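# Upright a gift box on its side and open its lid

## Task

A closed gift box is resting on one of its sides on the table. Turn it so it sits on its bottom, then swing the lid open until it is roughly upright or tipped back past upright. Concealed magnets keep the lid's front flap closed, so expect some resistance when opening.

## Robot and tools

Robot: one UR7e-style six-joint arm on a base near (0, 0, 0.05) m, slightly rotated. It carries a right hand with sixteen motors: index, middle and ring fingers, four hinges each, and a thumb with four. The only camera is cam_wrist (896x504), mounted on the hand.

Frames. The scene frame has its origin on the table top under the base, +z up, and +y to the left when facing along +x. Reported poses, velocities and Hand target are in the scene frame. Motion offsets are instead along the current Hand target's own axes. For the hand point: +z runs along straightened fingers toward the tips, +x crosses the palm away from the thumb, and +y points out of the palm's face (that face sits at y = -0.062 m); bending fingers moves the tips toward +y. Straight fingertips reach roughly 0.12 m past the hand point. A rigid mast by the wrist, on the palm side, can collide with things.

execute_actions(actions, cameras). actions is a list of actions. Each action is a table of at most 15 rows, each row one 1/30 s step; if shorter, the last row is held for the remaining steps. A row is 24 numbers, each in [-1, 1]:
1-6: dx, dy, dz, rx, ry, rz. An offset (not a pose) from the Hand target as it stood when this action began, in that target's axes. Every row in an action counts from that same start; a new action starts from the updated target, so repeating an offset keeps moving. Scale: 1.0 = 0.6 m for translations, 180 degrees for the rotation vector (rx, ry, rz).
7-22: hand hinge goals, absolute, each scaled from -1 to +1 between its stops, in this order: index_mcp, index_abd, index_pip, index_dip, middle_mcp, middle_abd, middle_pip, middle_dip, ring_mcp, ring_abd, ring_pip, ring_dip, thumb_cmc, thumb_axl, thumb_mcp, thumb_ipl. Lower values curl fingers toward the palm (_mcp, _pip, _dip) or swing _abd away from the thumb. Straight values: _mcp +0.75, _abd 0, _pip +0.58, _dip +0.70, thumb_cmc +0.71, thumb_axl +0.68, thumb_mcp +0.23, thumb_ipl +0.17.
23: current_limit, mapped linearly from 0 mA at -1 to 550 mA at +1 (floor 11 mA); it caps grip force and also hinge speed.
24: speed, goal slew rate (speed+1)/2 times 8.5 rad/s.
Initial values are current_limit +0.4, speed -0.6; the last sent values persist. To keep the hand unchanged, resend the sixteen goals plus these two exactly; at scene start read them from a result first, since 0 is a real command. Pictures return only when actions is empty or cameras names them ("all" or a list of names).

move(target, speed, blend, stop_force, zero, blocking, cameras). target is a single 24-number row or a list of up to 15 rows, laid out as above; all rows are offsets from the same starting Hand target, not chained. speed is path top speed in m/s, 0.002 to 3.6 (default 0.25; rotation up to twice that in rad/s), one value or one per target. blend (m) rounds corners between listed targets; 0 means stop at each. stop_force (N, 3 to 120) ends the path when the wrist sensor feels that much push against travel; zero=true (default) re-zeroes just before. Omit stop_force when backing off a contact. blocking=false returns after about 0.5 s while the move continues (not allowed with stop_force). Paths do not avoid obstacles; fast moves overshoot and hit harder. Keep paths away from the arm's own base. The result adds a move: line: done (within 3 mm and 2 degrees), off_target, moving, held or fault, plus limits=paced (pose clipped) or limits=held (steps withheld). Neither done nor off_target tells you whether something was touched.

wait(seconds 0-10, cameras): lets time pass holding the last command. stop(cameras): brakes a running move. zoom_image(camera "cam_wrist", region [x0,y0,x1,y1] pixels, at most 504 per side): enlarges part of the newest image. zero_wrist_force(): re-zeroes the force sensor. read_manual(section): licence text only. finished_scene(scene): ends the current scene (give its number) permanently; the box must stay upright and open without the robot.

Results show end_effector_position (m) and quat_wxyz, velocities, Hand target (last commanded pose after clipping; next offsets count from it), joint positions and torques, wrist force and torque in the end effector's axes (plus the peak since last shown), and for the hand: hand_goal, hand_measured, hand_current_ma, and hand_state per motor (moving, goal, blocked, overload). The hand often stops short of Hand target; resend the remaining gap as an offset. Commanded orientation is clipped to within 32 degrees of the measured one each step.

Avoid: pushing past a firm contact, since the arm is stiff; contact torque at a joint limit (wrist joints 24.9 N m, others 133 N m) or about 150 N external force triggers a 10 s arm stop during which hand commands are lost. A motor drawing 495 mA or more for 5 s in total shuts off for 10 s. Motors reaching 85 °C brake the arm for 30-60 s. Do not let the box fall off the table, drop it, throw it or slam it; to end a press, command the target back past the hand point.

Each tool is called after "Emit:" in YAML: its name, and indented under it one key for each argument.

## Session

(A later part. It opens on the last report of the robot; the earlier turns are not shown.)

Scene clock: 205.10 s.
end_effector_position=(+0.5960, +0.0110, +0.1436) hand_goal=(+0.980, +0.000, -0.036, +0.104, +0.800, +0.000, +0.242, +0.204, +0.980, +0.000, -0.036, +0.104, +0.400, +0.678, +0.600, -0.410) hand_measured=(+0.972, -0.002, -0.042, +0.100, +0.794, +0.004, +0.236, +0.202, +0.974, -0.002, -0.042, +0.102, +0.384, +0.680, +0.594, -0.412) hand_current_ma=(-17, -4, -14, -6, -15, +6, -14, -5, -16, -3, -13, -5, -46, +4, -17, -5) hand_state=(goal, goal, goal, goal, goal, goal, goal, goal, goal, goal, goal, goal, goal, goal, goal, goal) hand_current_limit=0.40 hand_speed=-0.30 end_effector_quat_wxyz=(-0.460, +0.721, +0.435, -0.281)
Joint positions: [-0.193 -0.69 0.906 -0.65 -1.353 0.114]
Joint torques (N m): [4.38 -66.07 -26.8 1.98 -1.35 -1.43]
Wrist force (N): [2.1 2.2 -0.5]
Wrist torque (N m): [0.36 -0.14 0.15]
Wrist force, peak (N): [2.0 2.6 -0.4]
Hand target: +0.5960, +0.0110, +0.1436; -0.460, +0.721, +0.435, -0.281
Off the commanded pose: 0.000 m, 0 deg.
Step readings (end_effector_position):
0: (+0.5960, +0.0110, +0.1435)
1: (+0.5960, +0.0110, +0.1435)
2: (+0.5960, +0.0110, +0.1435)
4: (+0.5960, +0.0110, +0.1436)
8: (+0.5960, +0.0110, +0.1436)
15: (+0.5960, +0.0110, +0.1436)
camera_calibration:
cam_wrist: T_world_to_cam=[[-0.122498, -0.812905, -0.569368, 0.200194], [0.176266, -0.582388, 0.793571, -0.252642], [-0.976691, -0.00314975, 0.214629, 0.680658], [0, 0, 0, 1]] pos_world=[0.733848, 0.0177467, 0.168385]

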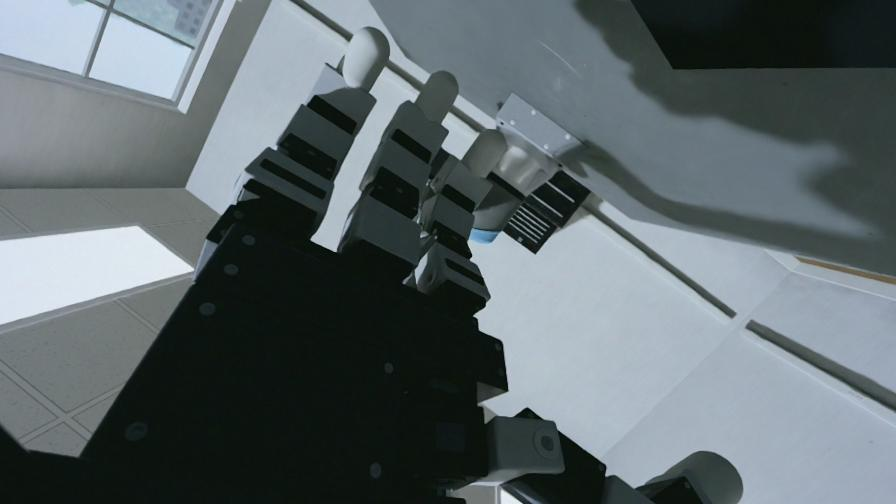

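Emit:
move:
  target:
    - [-0.0027,0.0429,-0.0132,0,0.0116,0.0054,0.98,0,-0.037,0.103,0.80,0,0.242,0.203,0.98,0,-0.037,0.103,-0.842,0.678,0.6,-0.41,0.4,-0.3]
    - [-0.0027,0.1541,0.0386,0,0.0116,0.0054,0.98,0,-0.037,0.103,0.80,0,0.242,0.203,0.98,0,-0.037,0.103,-0.842,0.678,0.6,-0.41,0.4,-0.3]
  speed: [0.2,0.12]

Emit:
execute_actions:
  actions:
    - [[0,0,0,0,0,0,0.80,0,-0.037,0.103,0.55,0,0.242,0.203,0.80,0,-0.037,0.103,-0.842,0.678,0.35,-0.41,0.1,-0.6]]
    - [[0,0,0,0,0,0,0.75,0,-0.037,0.103,0.42,0,0.242,0.203,0.75,0,-0.037,0.103,-0.842,0.678,0.15,-0.41,-0.2,-0.7]]
    - [[0,0,0,0,0,0,0.75,0,-0.037,0.103,0.35,0,0.242,0.203,0.75,0,-0.037,0.103,-0.842,0.678,-0.05,-0.41,-0.2,-0.7]]
    - [[0,0,0,0,0,0,0.65,0,-0.06,0.09,0.36,0,0.22,0.19,0.65,0,-0.06,0.09,-0.842,0.678,-0.2,-0.5,0.5,-0.7]]
    - [[0,0,0,0,0,0,0.63,0,-0.09,0.06,0.36,0,0.21,0.18,0.63,0,-0.09,0.06,-0.842,0.678,-0.3,-0.55,0.78,-0.7]]
    - [[0,0,0,0,0,0,0.71,0,-0.15,-0.15,0.36,0,0.21,0.18,0.71,0,-0.15,-0.15,-0.842,0.678,-0.3,-0.55,0.78,-0.8]]
    - [[0,0,0,0,0,0,0.78,0,-0.14,-0.38,0.36,0,0.21,0.18,0.78,0,-0.14,-0.38,-0.842,0.678,-0.3,-0.55,0.78,-0.8]]
    - [[0,0,0,0,0,0,0.84,0,-0.2,-0.44,0.36,0,0.21,0.18,0.84,0,-0.2,-0.44,-0.842,0.678,-0.3,-0.55,0.78,-0.8]]
  cameras: ["all"]

Scene clock: 208.73 s.
end_effector_position=(+0.6106, +0.0009, +0.0501) hand_goal=(+0.980, +0.000, -0.036, +0.104, +0.800, +0.000, +0.242, +0.204, +0.980, +0.000, -0.036, +0.104, -0.842, +0.678, +0.600, -0.410) hand_measured=(+0.972, -0.002, -0.042, +0.100, +0.794, +0.004, +0.236, +0.202, +0.972, -0.002, -0.042, +0.102, -0.836, +0.680, +0.594, -0.412) hand_current_ma=(-19, -4, -14, -6, -17, +6, -14, -5, -18, -3, -13, -5, +12, +4, -17, -5) hand_state=(goal, goal, goal, goal, goal, goal, goal, goal, goal, goal, goal, goal, goal, goal, goal, goal) hand_current_limit=0.40 hand_speed=-0.30 end_effector_quat_wxyz=(-0.466, +0.730, +0.420, -0.272)
Joint positions: [-0.211 -0.577 0.939 -0.799 -1.333 0.124]
Joint torques (N m): [-8.1 -53.08 -7.02 -1.08 -0.47 0.3]
Wrist force (N): [1.8 2.2 -0.6]
Wrist torque (N m): [0.37 -0.14 0.17]
Wrist force, peak (N): [2.3 2.7 -0.4]
Hand target: +0.6106, +0.0009, +0.0500; -0.466, +0.730, +0.420, -0.272
Off the commanded pose: 0.000 m, 0 deg.
move: done

Scene clock: 212.93 s.
end_effector_position=(+0.6106, +0.0009, +0.0500) hand_goal=(+0.840, +0.000, -0.200, -0.440, +0.360, +0.000, +0.210, +0.180, +0.840, +0.000, -0.200, -0.440, -0.842, +0.678, -0.300, -0.550) hand_measured=(+0.858, -0.002, -0.096, -0.352, +0.440, +0.002, +0.266, +0.196, +0.856, -0.002, -0.138, -0.404, -0.824, +0.682, +0.238, -0.478) hand_current_ma=(+52, -4, +410, +338, +315, +5, +196, +44, +43, -3, +218, +115, +49, +9, +490, +378) hand_state=(goal, goal, blocked, blocked, blocked, goal, blocked, goal, goal, goal, blocked, blocked, goal, goal, blocked, blocked) hand_current_limit=0.78 hand_speed=-0.80 end_effector_quat_wxyz=(-0.466, +0.730, +0.420, -0.272)
Joint positions: [-0.211 -0.577 0.939 -0.799 -1.333 0.124]
Joint torques (N m): [-3.15 -55.64 -12.18 1.21 1.37 1.18]
Wrist force (N): [1.9 2.2 -0.4]
Wrist torque (N m): [0.32 -0.13 0.11]
Wrist force, peak (N): [2.0 -1.6 -3.2]
Hand target: +0.6106, +0.0009, +0.0500; -0.466, +0.730, +0.420, -0.272
Off the commanded pose: 0.000 m, 0 deg.
Step readings (end_effector_position):
0: (+0.6106, +0.0009, +0.0501)
1: (+0.6106, +0.0009, +0.0501)
2: (+0.6106, +0.0009, +0.0501)
4: (+0.6106, +0.0009, +0.0500)
8: (+0.6106, +0.0009, +0.0500)
15: (+0.6106, +0.0009, +0.0500)
16: (+0.6106, +0.0009, +0.0500)
17: (+0.6106, +0.0009, +0.0500)
19: (+0.6106, +0.0009, +0.0500)
23: (+0.6106, +0.0009, +0.0500)
30: (+0.6106, +0.0009, +0.0500)
31: (+0.6106, +0.0009, +0.0500)
32: (+0.6106, +0.0009, +0.0500)
34: (+0.6106, +0.0009, +0.0500)
38: (+0.6106, +0.0009, +0.0500)
45: (+0.6106, +0.0009, +0.0500)
46: (+0.6106, +0.0009, +0.0500)
47: (+0.6106, +0.0009, +0.0500)
49: (+0.6106, +0.0009, +0.0500)
53: (+0.6106, +0.0009, +0.0500)
60: (+0.6106, +0.0009, +0.0500)
61: (+0.6106, +0.0009, +0.0500)
62: (+0.6106, +0.0009, +0.0500)
64: (+0.6106, +0.0009, +0.0500)
68: (+0.6106, +0.0009, +0.0500)
75: (+0.6106, +0.0009, +0.0500)
76: (+0.6106, +0.0009, +0.0500)
77: (+0.6106, +0.0009, +0.0500)
79: (+0.6106, +0.0009, +0.0500)
83: (+0.6106, +0.0009, +0.0500)
90: (+0.6106, +0.0009, +0.0500)
91: (+0.6106, +0.0009, +0.0500)
92: (+0.6106, +0.0009, +0.0500)
94: (+0.6106, +0.0009, +0.0500)
98: (+0.6106, +0.0009, +0.0500)
105: (+0.6106, +0.0009, +0.0500)
106: (+0.6106, +0.0009, +0.0500)
107: (+0.6106, +0.0009, +0.0500)
109: (+0.6106, +0.0009, +0.0500)
113: (+0.6106, +0.0009, +0.0500)
120: (+0.6106, +0.0009, +0.0500)
camera_calibration:
cam_wrist: T_world_to_cam=[[-0.155029, -0.807437, -0.56922, 0.160302], [0.152639, -0.588844, 0.793703, -0.172272], [-0.976047, 0.0361616, 0.214534, 0.714554], [0, 0, 0, 1]] pos_world=[0.748585, 0.0021533, 0.0746841]

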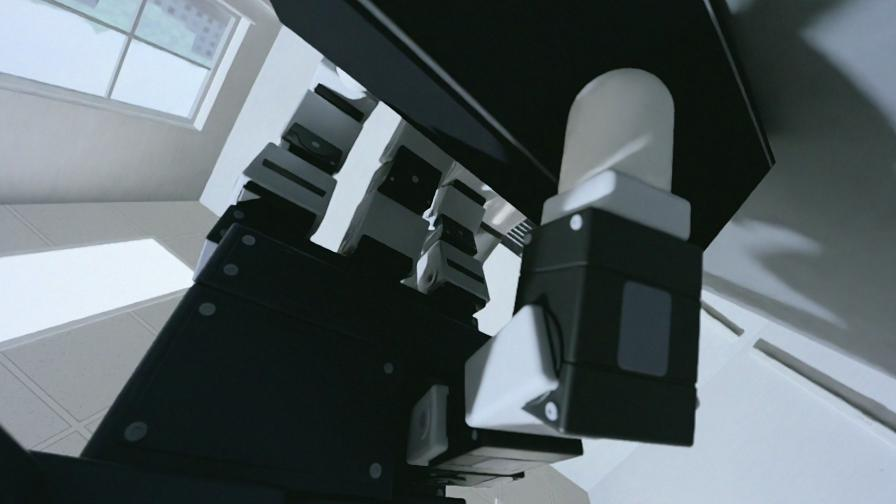

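Emit:
execute_actions:
  actions:
    - [[0,0,0,0,0,0,0.855,0,-0.14,-0.39,0.38,0,0.21,0.18,0.855,0,-0.17,-0.42,-0.842,0.678,-0.1,-0.52,0.6,-0.9]]
    - [[0,0,0,0,0,0,0.86,0,-0.11,-0.365,0.40,0,0.23,0.19,0.86,0,-0.145,-0.41,-0.842,0.678,0.1,-0.49,0.5,-0.9]]
  cameras: ["all"]

Scene clock: 214.53 s.
end_effector_position=(+0.6106, +0.0009, +0.0500) hand_goal=(+0.860, +0.000, -0.110, -0.364, +0.400, +0.000, +0.230, +0.190, +0.860, +0.000, -0.144, -0.410, -0.842, +0.678, +0.100, -0.490) hand_measured=(+0.864, -0.002, -0.090, -0.346, +0.444, +0.002, +0.266, +0.204, +0.862, -0.002, -0.136, -0.402, -0.824, +0.682, +0.238, -0.472) hand_current_ma=(+10, -4, +53, +49, +153, +5, +116, +36, +5, -3, +21, +18, +49, +9, +413, +66) hand_state=(goal, goal, goal, goal, blocked, goal, blocked, goal, goal, goal, goal, goal, goal, goal, blocked, goal) hand_current_limit=0.50 hand_speed=-0.90 end_effector_quat_wxyz=(-0.466, +0.730, +0.420, -0.272)
Joint positions: [-0.211 -0.577 0.939 -0.799 -1.333 0.124]
Joint torques (N m): [-1.84 -57.29 -14.16 1.43 1.54 1.03]
Wrist force (N): [1.9 2.8 -0.3]
Wrist torque (N m): [0.37 -0.15 0.17]
Wrist force, peak (N): [1.9 2.7 -0.5]
Hand target: +0.6106, +0.0009, +0.0500; -0.466, +0.730, +0.420, -0.272
Off the commanded pose: 0.000 m, 0 deg.
Step readings (end_effector_position):
0: (+0.6106, +0.0009, +0.0500)
1: (+0.6106, +0.0009, +0.0500)
2: (+0.6106, +0.0009, +0.0500)
4: (+0.6106, +0.0009, +0.0500)
8: (+0.6106, +0.0009, +0.0500)
15: (+0.6106, +0.0009, +0.0500)
16: (+0.6106, +0.0009, +0.0500)
17: (+0.6106, +0.0009, +0.0500)
19: (+0.6106, +0.0009, +0.0500)
23: (+0.6106, +0.0009, +0.0500)
30: (+0.6106, +0.0009, +0.0500)
camera_calibration:
cam_wrist: T_world_to_cam=[[-0.155029, -0.807437, -0.56922, 0.160302], [0.152639, -0.588844, 0.793703, -0.172272], [-0.976047, 0.0361616, 0.214534, 0.714554], [0, 0, 0, 1]] pos_world=[0.748585, 0.0021533, 0.0746841]

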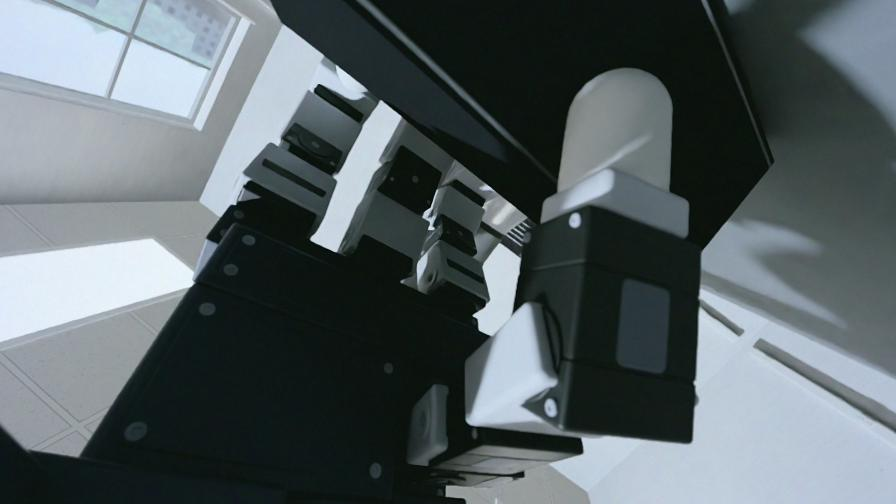

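Emit:
execute_actions:
  actions:
    - [[0,0,0,0,0,0,0.862,0,-0.10,-0.355,0.43,0,0.25,0.2,0.862,0,-0.14,-0.405,-0.842,0.678,0.215,-0.475,0.5,-0.93]]
    - [[0,0,0,0,0,0,0.864,0,-0.10,-0.355,0.47,0,0.25,0.2,0.862,0,-0.14,-0.405,-0.842,0.678,0.26,-0.475,0.5,-0.93]]
    - [[0,0,0,0,0,0,0.864,0,-0.10,-0.355,0.60,0,0.15,0.15,0.862,0,-0.14,-0.405,-0.842,0.678,0.34,-0.475,0.5,-0.9]]
  cameras: ["all"]

Scene clock: 217.73 s.
end_effector_position=(+0.6106, +0.0009, +0.0500) hand_goal=(+0.864, +0.000, -0.100, -0.354, +0.600, +0.000, +0.150, +0.150, +0.862, +0.000, -0.140, -0.404, -0.842, +0.678, +0.340, -0.474) hand_measured=(+0.858, -0.002, -0.098, -0.350, +0.582, +0.002, +0.152, +0.152, +0.856, -0.002, -0.138, -0.402, -0.834, +0.680, +0.336, -0.472) hand_current_ma=(-15, -4, +4, +8, -51, +1, +3, +5, -14, -3, +4, +4, +17, +5, -13, +7) hand_state=(goal, goal, goal, goal, goal, goal, goal, goal, goal, goal, goal, goal, goal, goal, goal, goal) hand_current_limit=0.50 hand_speed=-0.90 end_effector_quat_wxyz=(-0.466, +0.730, +0.420, -0.272)
Joint positions: [-0.211 -0.577 0.939 -0.799 -1.333 0.124]
Joint torques (N m): [1.36 -59.06 -17.7 1.14 1.36 0.9]
Wrist force (N): [2.0 2.4 -0.4]
Wrist torque (N m): [0.38 -0.17 0.19]
Wrist force, peak (N): [1.9 2.9 -0.2]
Hand target: +0.6106, +0.0009, +0.0500; -0.466, +0.730, +0.420, -0.272
Off the commanded pose: 0.000 m, 0 deg.
Step readings (end_effector_position):
0: (+0.6106, +0.0009, +0.0500)
1: (+0.6106, +0.0009, +0.0500)
2: (+0.6106, +0.0009, +0.0500)
4: (+0.6106, +0.0009, +0.0500)
8: (+0.6106, +0.0009, +0.0500)
15: (+0.6106, +0.0009, +0.0500)
16: (+0.6106, +0.0009, +0.0500)
17: (+0.6106, +0.0009, +0.0500)
19: (+0.6106, +0.0009, +0.0500)
23: (+0.6106, +0.0009, +0.0500)
30: (+0.6106, +0.0009, +0.0500)
31: (+0.6106, +0.0009, +0.0500)
32: (+0.6106, +0.0009, +0.0500)
34: (+0.6106, +0.0009, +0.0500)
38: (+0.6106, +0.0009, +0.0500)
45: (+0.6106, +0.0009, +0.0500)
camera_calibration:
cam_wrist: T_world_to_cam=[[-0.155029, -0.807437, -0.56922, 0.160302], [0.152639, -0.588844, 0.793703, -0.172272], [-0.976047, 0.0361616, 0.214534, 0.714554], [0, 0, 0, 1]] pos_world=[0.748585, 0.0021533, 0.0746841]

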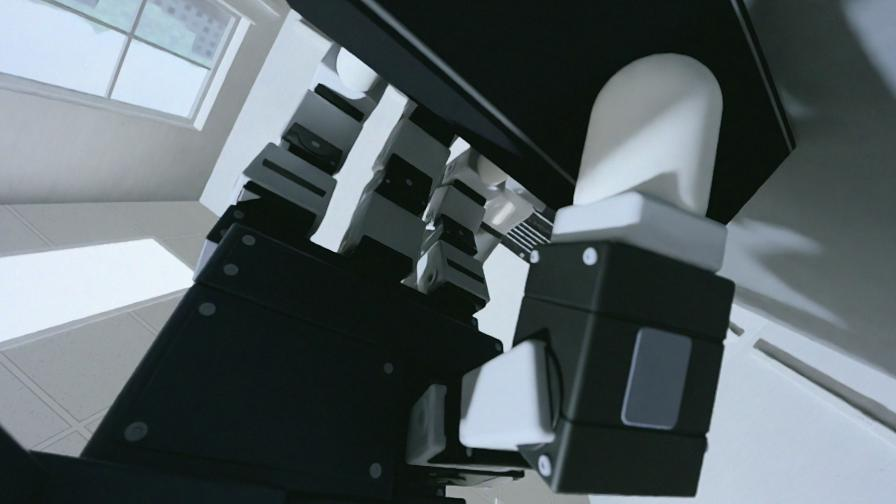

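Emit:
move:
  target: [0,-0.1416,-0.066,0,0,0,0.98,0,-0.10,-0.355,0.80,0,0.242,0.203,0.98,0,-0.14,-0.405,-0.842,0.678,0.6,-0.41,0.4,-0.3]
  speed: 0.2

Emit:
execute_actions:
  actions:
    - [[0,0,0,0,0,0,0.98,0,-0.037,0.103,0.80,0,0.242,0.203,0.98,0,-0.037,0.103,0.4,0.678,0.6,-0.41,0.4,-0.3]]
  cameras: ["all"]

Scene clock: 222.93 s.
end_effector_position=(+0.6113, +0.0012, +0.1436) hand_goal=(+0.980, +0.000, -0.100, -0.354, +0.800, +0.000, +0.242, +0.204, +0.980, +0.000, -0.140, -0.404, -0.842, +0.678, +0.600, -0.410) hand_measured=(+0.960, -0.002, -0.098, -0.350, +0.780, +0.002, +0.236, +0.202, +0.960, -0.002, -0.138, -0.402, -0.834, +0.680, +0.594, -0.412) hand_current_ma=(-63, -4, +3, +8, -57, +1, -12, -5, -59, -3, +3, +4, +16, +4, -21, -4) hand_state=(blocked, goal, goal, goal, goal, goal, goal, goal, goal, goal, goal, goal, goal, goal, goal, goal) hand_current_limit=0.40 hand_speed=-0.30 end_effector_quat_wxyz=(-0.466, +0.730, +0.420, -0.272)
Joint positions: [-0.209 -0.648 0.829 -0.618 -1.332 0.124]
Joint torques (N m): [6.15 -67.34 -26.73 2.02 -1.37 -1.39]
Wrist force (N): [1.8 2.2 -0.3]
Wrist torque (N m): [0.35 -0.15 0.19]
Wrist force, peak (N): [1.9 3.1 -0.4]
Hand target: +0.6113, +0.0012, +0.1437; -0.466, +0.730, +0.420, -0.272
Off the commanded pose: 0.000 m, 0 deg.
move: done

Scene clock: 223.73 s.
end_effector_position=(+0.6113, +0.0012, +0.1437) hand_goal=(+0.980, +0.000, -0.036, +0.104, +0.800, +0.000, +0.242, +0.204, +0.980, +0.000, -0.036, +0.104, +0.400, +0.678, +0.600, -0.410) hand_measured=(+0.960, -0.002, -0.042, +0.100, +0.780, +0.002, +0.236, +0.202, +0.960, -0.002, -0.042, +0.102, +0.384, +0.680, +0.594, -0.412) hand_current_ma=(-63, -4, -14, -6, -57, +1, -12, -5, -59, -3, -13, -5, -46, +4, -17, -4) hand_state=(blocked, goal, goal, goal, goal, goal, goal, goal, goal, goal, goal, goal, goal, goal, goal, goal) hand_current_limit=0.40 hand_speed=-0.30 end_effector_quat_wxyz=(-0.466, +0.730, +0.420, -0.272)
Joint positions: [-0.209 -0.648 0.829 -0.617 -1.332 0.124]
Joint torques (N m): [4.73 -67.44 -26.59 1.83 -1.39 -1.24]
Wrist force (N): [1.9 2.3 -0.4]
Wrist torque (N m): [0.35 -0.13 0.14]
Wrist force, peak (N): [2.3 2.4 -0.5]
Hand target: +0.6113, +0.0012, +0.1437; -0.466, +0.730, +0.420, -0.272
Off the commanded pose: 0.000 m, 0 deg.
Step readings (end_effector_position):
0: (+0.6113, +0.0012, +0.1436)
1: (+0.6113, +0.0012, +0.1436)
2: (+0.6113, +0.0012, +0.1436)
4: (+0.6113, +0.0012, +0.1437)
8: (+0.6113, +0.0012, +0.1437)
15: (+0.6113, +0.0012, +0.1437)
camera_calibration:
cam_wrist: T_world_to_cam=[[-0.155029, -0.807437, -0.56922, 0.214031], [0.152639, -0.588844, 0.793703, -0.246636], [-0.976047, 0.0361616, 0.214534, 0.695006], [0, 0, 0, 1]] pos_world=[0.749185, 0.0024533, 0.168484]

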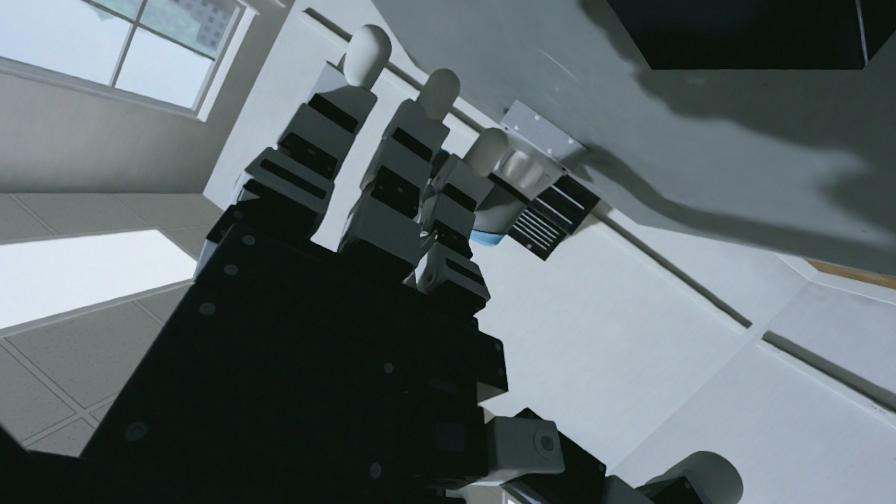

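Emit:
move:
  target:
    - [-0.0022,0.0337,0.0068,0,0.0126,0.0059,0.98,0,-0.037,0.103,0.80,0,0.242,0.203,0.98,0,-0.037,0.103,-0.842,0.678,0.6,-0.41,0.4,-0.3]
    - [-0.0022,0.145,0.0587,0,0.0126,0.0059,0.98,0,-0.037,0.103,0.80,0,0.242,0.203,0.98,0,-0.037,0.103,-0.842,0.678,0.6,-0.41,0.4,-0.3]
  speed: [0.2,0.12]

Emit:
execute_actions:
  actions:
    - [[0,0,0,0,0,0,0.80,0,-0.037,0.103,0.55,0,0.242,0.203,0.80,0,-0.037,0.103,-0.842,0.678,0.35,-0.41,0.1,-0.6]]
    - [[0,0,0,0,0,0,0.75,0,-0.037,0.103,0.42,0,0.242,0.203,0.75,0,-0.037,0.103,-0.842,0.678,0.15,-0.41,-0.2,-0.7]]
    - [[0,0,0,0,0,0,0.75,0,-0.037,0.103,0.35,0,0.242,0.203,0.75,0,-0.037,0.103,-0.842,0.678,-0.05,-0.41,-0.2,-0.7]]
    - [[0,0,0,0,0,0,0.65,0,-0.06,0.09,0.36,0,0.22,0.19,0.65,0,-0.06,0.09,-0.842,0.678,-0.2,-0.5,0.5,-0.7]]
    - [[0,0,0,0,0,0,0.63,0,-0.09,0.06,0.36,0,0.21,0.18,0.63,0,-0.09,0.06,-0.842,0.678,-0.3,-0.55,0.78,-0.7]]
    - [[0,0,0,0,0,0,0.71,0,-0.15,-0.15,0.36,0,0.21,0.18,0.71,0,-0.15,-0.15,-0.842,0.678,-0.3,-0.55,0.78,-0.8]]
    - [[0,0,0,0,0,0,0.78,0,-0.14,-0.38,0.36,0,0.21,0.18,0.78,0,-0.14,-0.38,-0.842,0.678,-0.3,-0.55,0.78,-0.8]]
    - [[0,0,0,0,0,0,0.84,0,-0.2,-0.44,0.36,0,0.21,0.18,0.84,0,-0.2,-0.44,-0.842,0.678,-0.3,-0.55,0.78,-0.8]]
    - [[0,0,0,0,0,0,0.88,0,-0.26,-0.49,0.36,0,0.21,0.18,0.88,0,-0.26,-0.49,-0.842,0.678,-0.3,-0.55,0.78,-0.85]]
    - [[0,0,0,0,0,0,0.92,0,-0.33,-0.55,0.36,0,0.21,0.18,0.92,0,-0.33,-0.55,-0.842,0.678,-0.3,-0.55,0.78,-0.85]]
    - [[0,0,0,0,0,0,0.95,0,-0.40,-0.59,0.36,0,0.21,0.18,0.95,0,-0.40,-0.59,-0.842,0.678,-0.3,-0.55,0.78,-0.85]]
    - [[0,0,0,0,0,0,0.97,0,-0.47,-0.63,0.36,0,0.21,0.18,0.97,0,-0.47,-0.63,-0.842,0.678,-0.3,-0.55,0.75,-0.85]]
    - [[0,0,0,0,0,0,0.98,0,-0.53,-0.67,0.36,0,0.21,0.18,0.98,0,-0.53,-0.67,-0.842,0.678,-0.3,-0.55,0.75,-0.85]]
    - [[0,0,0,0,0,0,0.98,0,-0.56,-0.69,0.36,0,0.21,0.18,0.98,0,-0.56,-0.69,-0.842,0.678,-0.3,-0.55,0.75,-0.85]]
  cameras: ["all"]

Scene clock: 227.37 s.
end_effector_position=(+0.6141, -0.0027, +0.0501) hand_goal=(+0.980, +0.000, -0.036, +0.104, +0.800, +0.000, +0.242, +0.204, +0.980, +0.000, -0.036, +0.104, -0.842, +0.678, +0.600, -0.410) hand_measured=(+0.960, -0.002, -0.042, +0.100, +0.780, +0.002, +0.236, +0.202, +0.960, -0.002, -0.042, +0.102, -0.836, +0.680, +0.594, -0.412) hand_current_ma=(-63, -4, -14, -6, -57, +1, -12, -5, -59, -3, -13, -5, +12, +4, -17, -4) hand_state=(blocked, goal, goal, goal, goal, goal, goal, goal, goal, goal, goal, goal, goal, goal, goal, goal) hand_current_limit=0.40 hand_speed=-0.30 end_effector_quat_wxyz=(-0.471, +0.739, +0.404, -0.262)
Joint positions: [-0.224 -0.574 0.933 -0.8 -1.306 0.138]
Joint torques (N m): [-7.09 -53.03 -8.15 -0.66 -0.22 0.72]
Wrist force (N): [2.0 2.4 -0.4]
Wrist torque (N m): [0.37 -0.18 0.19]
Wrist force, peak (N): [2.0 3.0 -0.1]
Hand target: +0.6141, -0.0027, +0.0499; -0.471, +0.739, +0.404, -0.262
Off the commanded pose: 0.000 m, 0 deg.
move: done

Scene clock: 234.57 s.
end_effector_position=(+0.6141, -0.0027, +0.0499) hand_goal=(+0.980, +0.000, -0.560, -0.690, +0.360, +0.000, +0.210, +0.180, +0.980, +0.000, -0.560, -0.690, -0.842, +0.678, -0.300, -0.550) hand_measured=(+0.996, -0.002, -0.474, -0.642, +0.444, +0.008, +0.272, +0.208, +0.980, -0.002, -0.532, -0.678, -0.826, +0.680, +0.322, -0.478) hand_current_ma=(+43, -3, +325, +164, +342, +17, +215, +87, +0, -3, +81, +33, +45, +6, +481, +378) hand_state=(goal, goal, blocked, blocked, blocked, goal, blocked, blocked, goal, goal, blocked, goal, goal, goal, blocked, blocked) hand_current_limit=0.75 hand_speed=-0.85 end_effector_quat_wxyz=(-0.471, +0.739, +0.404, -0.262)
Joint positions: [-0.224 -0.573 0.933 -0.801 -1.306 0.138]
Joint torques (N m): [0.53 -59.7 -16.18 1.04 1.3 0.98]
Wrist force (N): [2.0 3.2 -0.4]
Wrist torque (N m): [0.42 -0.18 0.21]
Wrist force, peak (N): [2.1 -1.7 -3.3]
Hand target: +0.6141, -0.0027, +0.0499; -0.471, +0.739, +0.404, -0.262
Off the commanded pose: 0.000 m, 0 deg.
Step readings (end_effector_position):
0: (+0.6141, -0.0027, +0.0501)
1: (+0.6141, -0.0027, +0.0501)
2: (+0.6141, -0.0027, +0.0500)
4: (+0.6141, -0.0027, +0.0500)
8: (+0.6141, -0.0027, +0.0500)
15: (+0.6141, -0.0027, +0.0499)
16: (+0.6141, -0.0027, +0.0499)
17: (+0.6141, -0.0027, +0.0499)
19: (+0.6141, -0.0027, +0.0499)
23: (+0.6141, -0.0027, +0.0499)
30: (+0.6141, -0.0027, +0.0499)
31: (+0.6141, -0.0027, +0.0499)
32: (+0.6141, -0.0027, +0.0499)
34: (+0.6141, -0.0027, +0.0499)
38: (+0.6141, -0.0027, +0.0499)
45: (+0.6141, -0.0027, +0.0499)
46: (+0.6141, -0.0027, +0.0499)
47: (+0.6141, -0.0027, +0.0499)
49: (+0.6141, -0.0027, +0.0499)
53: (+0.6141, -0.0027, +0.0499)
60: (+0.6141, -0.0027, +0.0499)
61: (+0.6141, -0.0027, +0.0499)
62: (+0.6141, -0.0027, +0.0499)
64: (+0.6141, -0.0027, +0.0499)
68: (+0.6141, -0.0027, +0.0499)
75: (+0.6141, -0.0027, +0.0499)
76: (+0.6141, -0.0027, +0.0499)
77: (+0.6141, -0.0027, +0.0499)
79: (+0.6141, -0.0027, +0.0499)
83: (+0.6141, -0.0027, +0.0499)
90: (+0.6141, -0.0027, +0.0499)
91: (+0.6141, -0.0027, +0.0499)
92: (+0.6141, -0.0027, +0.0499)
94: (+0.6141, -0.0027, +0.0499)
98: (+0.6141, -0.0027, +0.0499)
105: (+0.6141, -0.0027, +0.0499)
106: (+0.6141, -0.0027, +0.0499)
107: (+0.6141, -0.0027, +0.0499)
109: (+0.6141, -0.0027, +0.0499)
113: (+0.6141, -0.0027, +0.0499)
120: (+0.6141, -0.0027, +0.0499)
121: (+0.6141, -0.0027, +0.0499)
122: (+0.6141, -0.0027, +0.0499)
124: (+0.6141, -0.0027, +0.0499)
128: (+0.6141, -0.0027, +0.0499)
135: (+0.6141, -0.0027, +0.0499)
136: (+0.6141, -0.0027, +0.0499)
137: (+0.6141, -0.0027, +0.0499)
139: (+0.6141, -0.0027, +0.0499)
143: (+0.6141, -0.0027, +0.0499)
150: (+0.6141, -0.0027, +0.0499)
151: (+0.6141, -0.0027, +0.0499)
152: (+0.6141, -0.0027, +0.0499)
154: (+0.6141, -0.0027, +0.0499)
158: (+0.6141, -0.0027, +0.0499)
165: (+0.6141, -0.0027, +0.0499)
166: (+0.6141, -0.0027, +0.0499)
167: (+0.6141, -0.0027, +0.0499)
169: (+0.6141, -0.0027, +0.0499)
173: (+0.6141, -0.0027, +0.0499)
180: (+0.6141, -0.0027, +0.0499)
181: (+0.6141, -0.0027, +0.0499)
182: (+0.6141, -0.0027, +0.0499)
184: (+0.6141, -0.0027, +0.0499)
The list stops here: 7 later lines are left out.
camera_calibration:
cam_wrist: T_world_to_cam=[[-0.190129, -0.800133, -0.568893, 0.179504], [0.126696, -0.594614, 0.793966, -0.159008], [-0.97355, 0.0788791, 0.214427, 0.716712], [0, 0, 0, 1]] pos_world=[0.752029, -0.00745458, 0.0746829]

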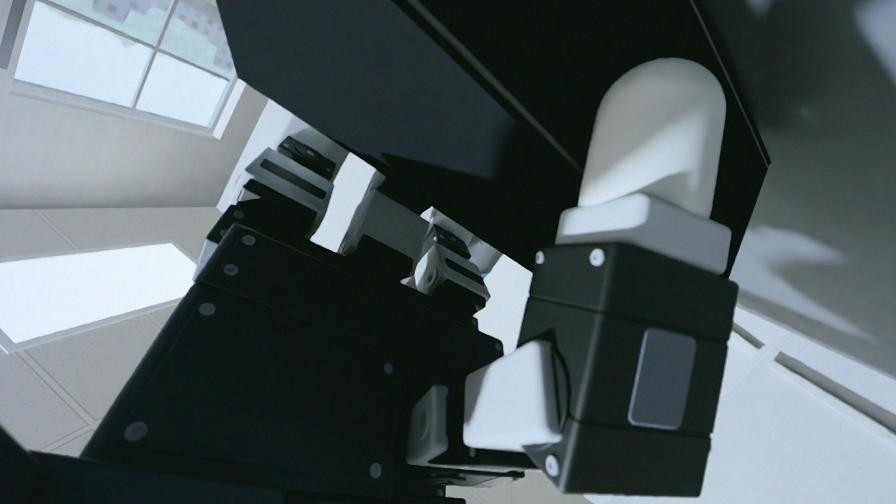

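Emit:
execute_actions:
  actions:
    - [[0,0,0,0,0,0,0.98,0,-0.56,-0.69,0.40,0,0.24,0.2,0.98,0,-0.57,-0.70,-0.842,0.678,0.24,-0.49,0.75,-0.93]]
    - [[0,0,0,0,0,0,0.98,0,-0.56,-0.69,0.43,0,0.26,0.2,0.98,0,-0.57,-0.70,-0.842,0.678,0.29,-0.478,0.75,-0.93]]
  cameras: ["all"]

Scene clock: 236.30 s.
end_effector_position=(+0.6141, -0.0027, +0.0499) hand_goal=(+0.980, +0.000, -0.560, -0.690, +0.430, +0.000, +0.260, +0.200, +0.980, +0.000, -0.570, -0.700, -0.842, +0.678, +0.290, -0.478) hand_measured=(+0.996, -0.002, -0.512, -0.666, +0.452, +0.008, +0.282, +0.220, +0.978, -0.002, -0.560, -0.696, -0.826, +0.680, +0.326, -0.456) hand_current_ma=(+47, -3, +158, +69, +65, +17, +63, +55, -3, -3, +23, +7, +41, +5, +158, +86) hand_state=(goal, goal, blocked, blocked, blocked, goal, blocked, goal, goal, goal, goal, goal, goal, goal, blocked, blocked) hand_current_limit=0.75 hand_speed=-0.93 end_effector_quat_wxyz=(-0.471, +0.739, +0.404, -0.262)
Joint positions: [-0.224 -0.573 0.933 -0.801 -1.306 0.138]
Joint torques (N m): [2.79 -60.89 -18.88 1.27 1.52 1.01]
Wrist force (N): [2.0 3.1 -0.1]
Wrist torque (N m): [0.39 -0.19 0.21]
Wrist force, peak (N): [2.0 3.4 -0.1]
Hand target: +0.6141, -0.0027, +0.0499; -0.471, +0.739, +0.404, -0.262
Off the commanded pose: 0.000 m, 0 deg.
Step readings (end_effector_position):
0: (+0.6141, -0.0027, +0.0499)
1: (+0.6141, -0.0027, +0.0499)
2: (+0.6141, -0.0027, +0.0499)
4: (+0.6141, -0.0027, +0.0499)
8: (+0.6141, -0.0027, +0.0499)
15: (+0.6141, -0.0027, +0.0499)
16: (+0.6141, -0.0027, +0.0499)
17: (+0.6141, -0.0027, +0.0499)
19: (+0.6141, -0.0027, +0.0499)
23: (+0.6141, -0.0027, +0.0499)
30: (+0.6141, -0.0027, +0.0499)
camera_calibration:
cam_wrist: T_world_to_cam=[[-0.190129, -0.800133, -0.568893, 0.179504], [0.126696, -0.594614, 0.793966, -0.159008], [-0.97355, 0.0788791, 0.214427, 0.716712], [0, 0, 0, 1]] pos_world=[0.752029, -0.00745458, 0.0746829]

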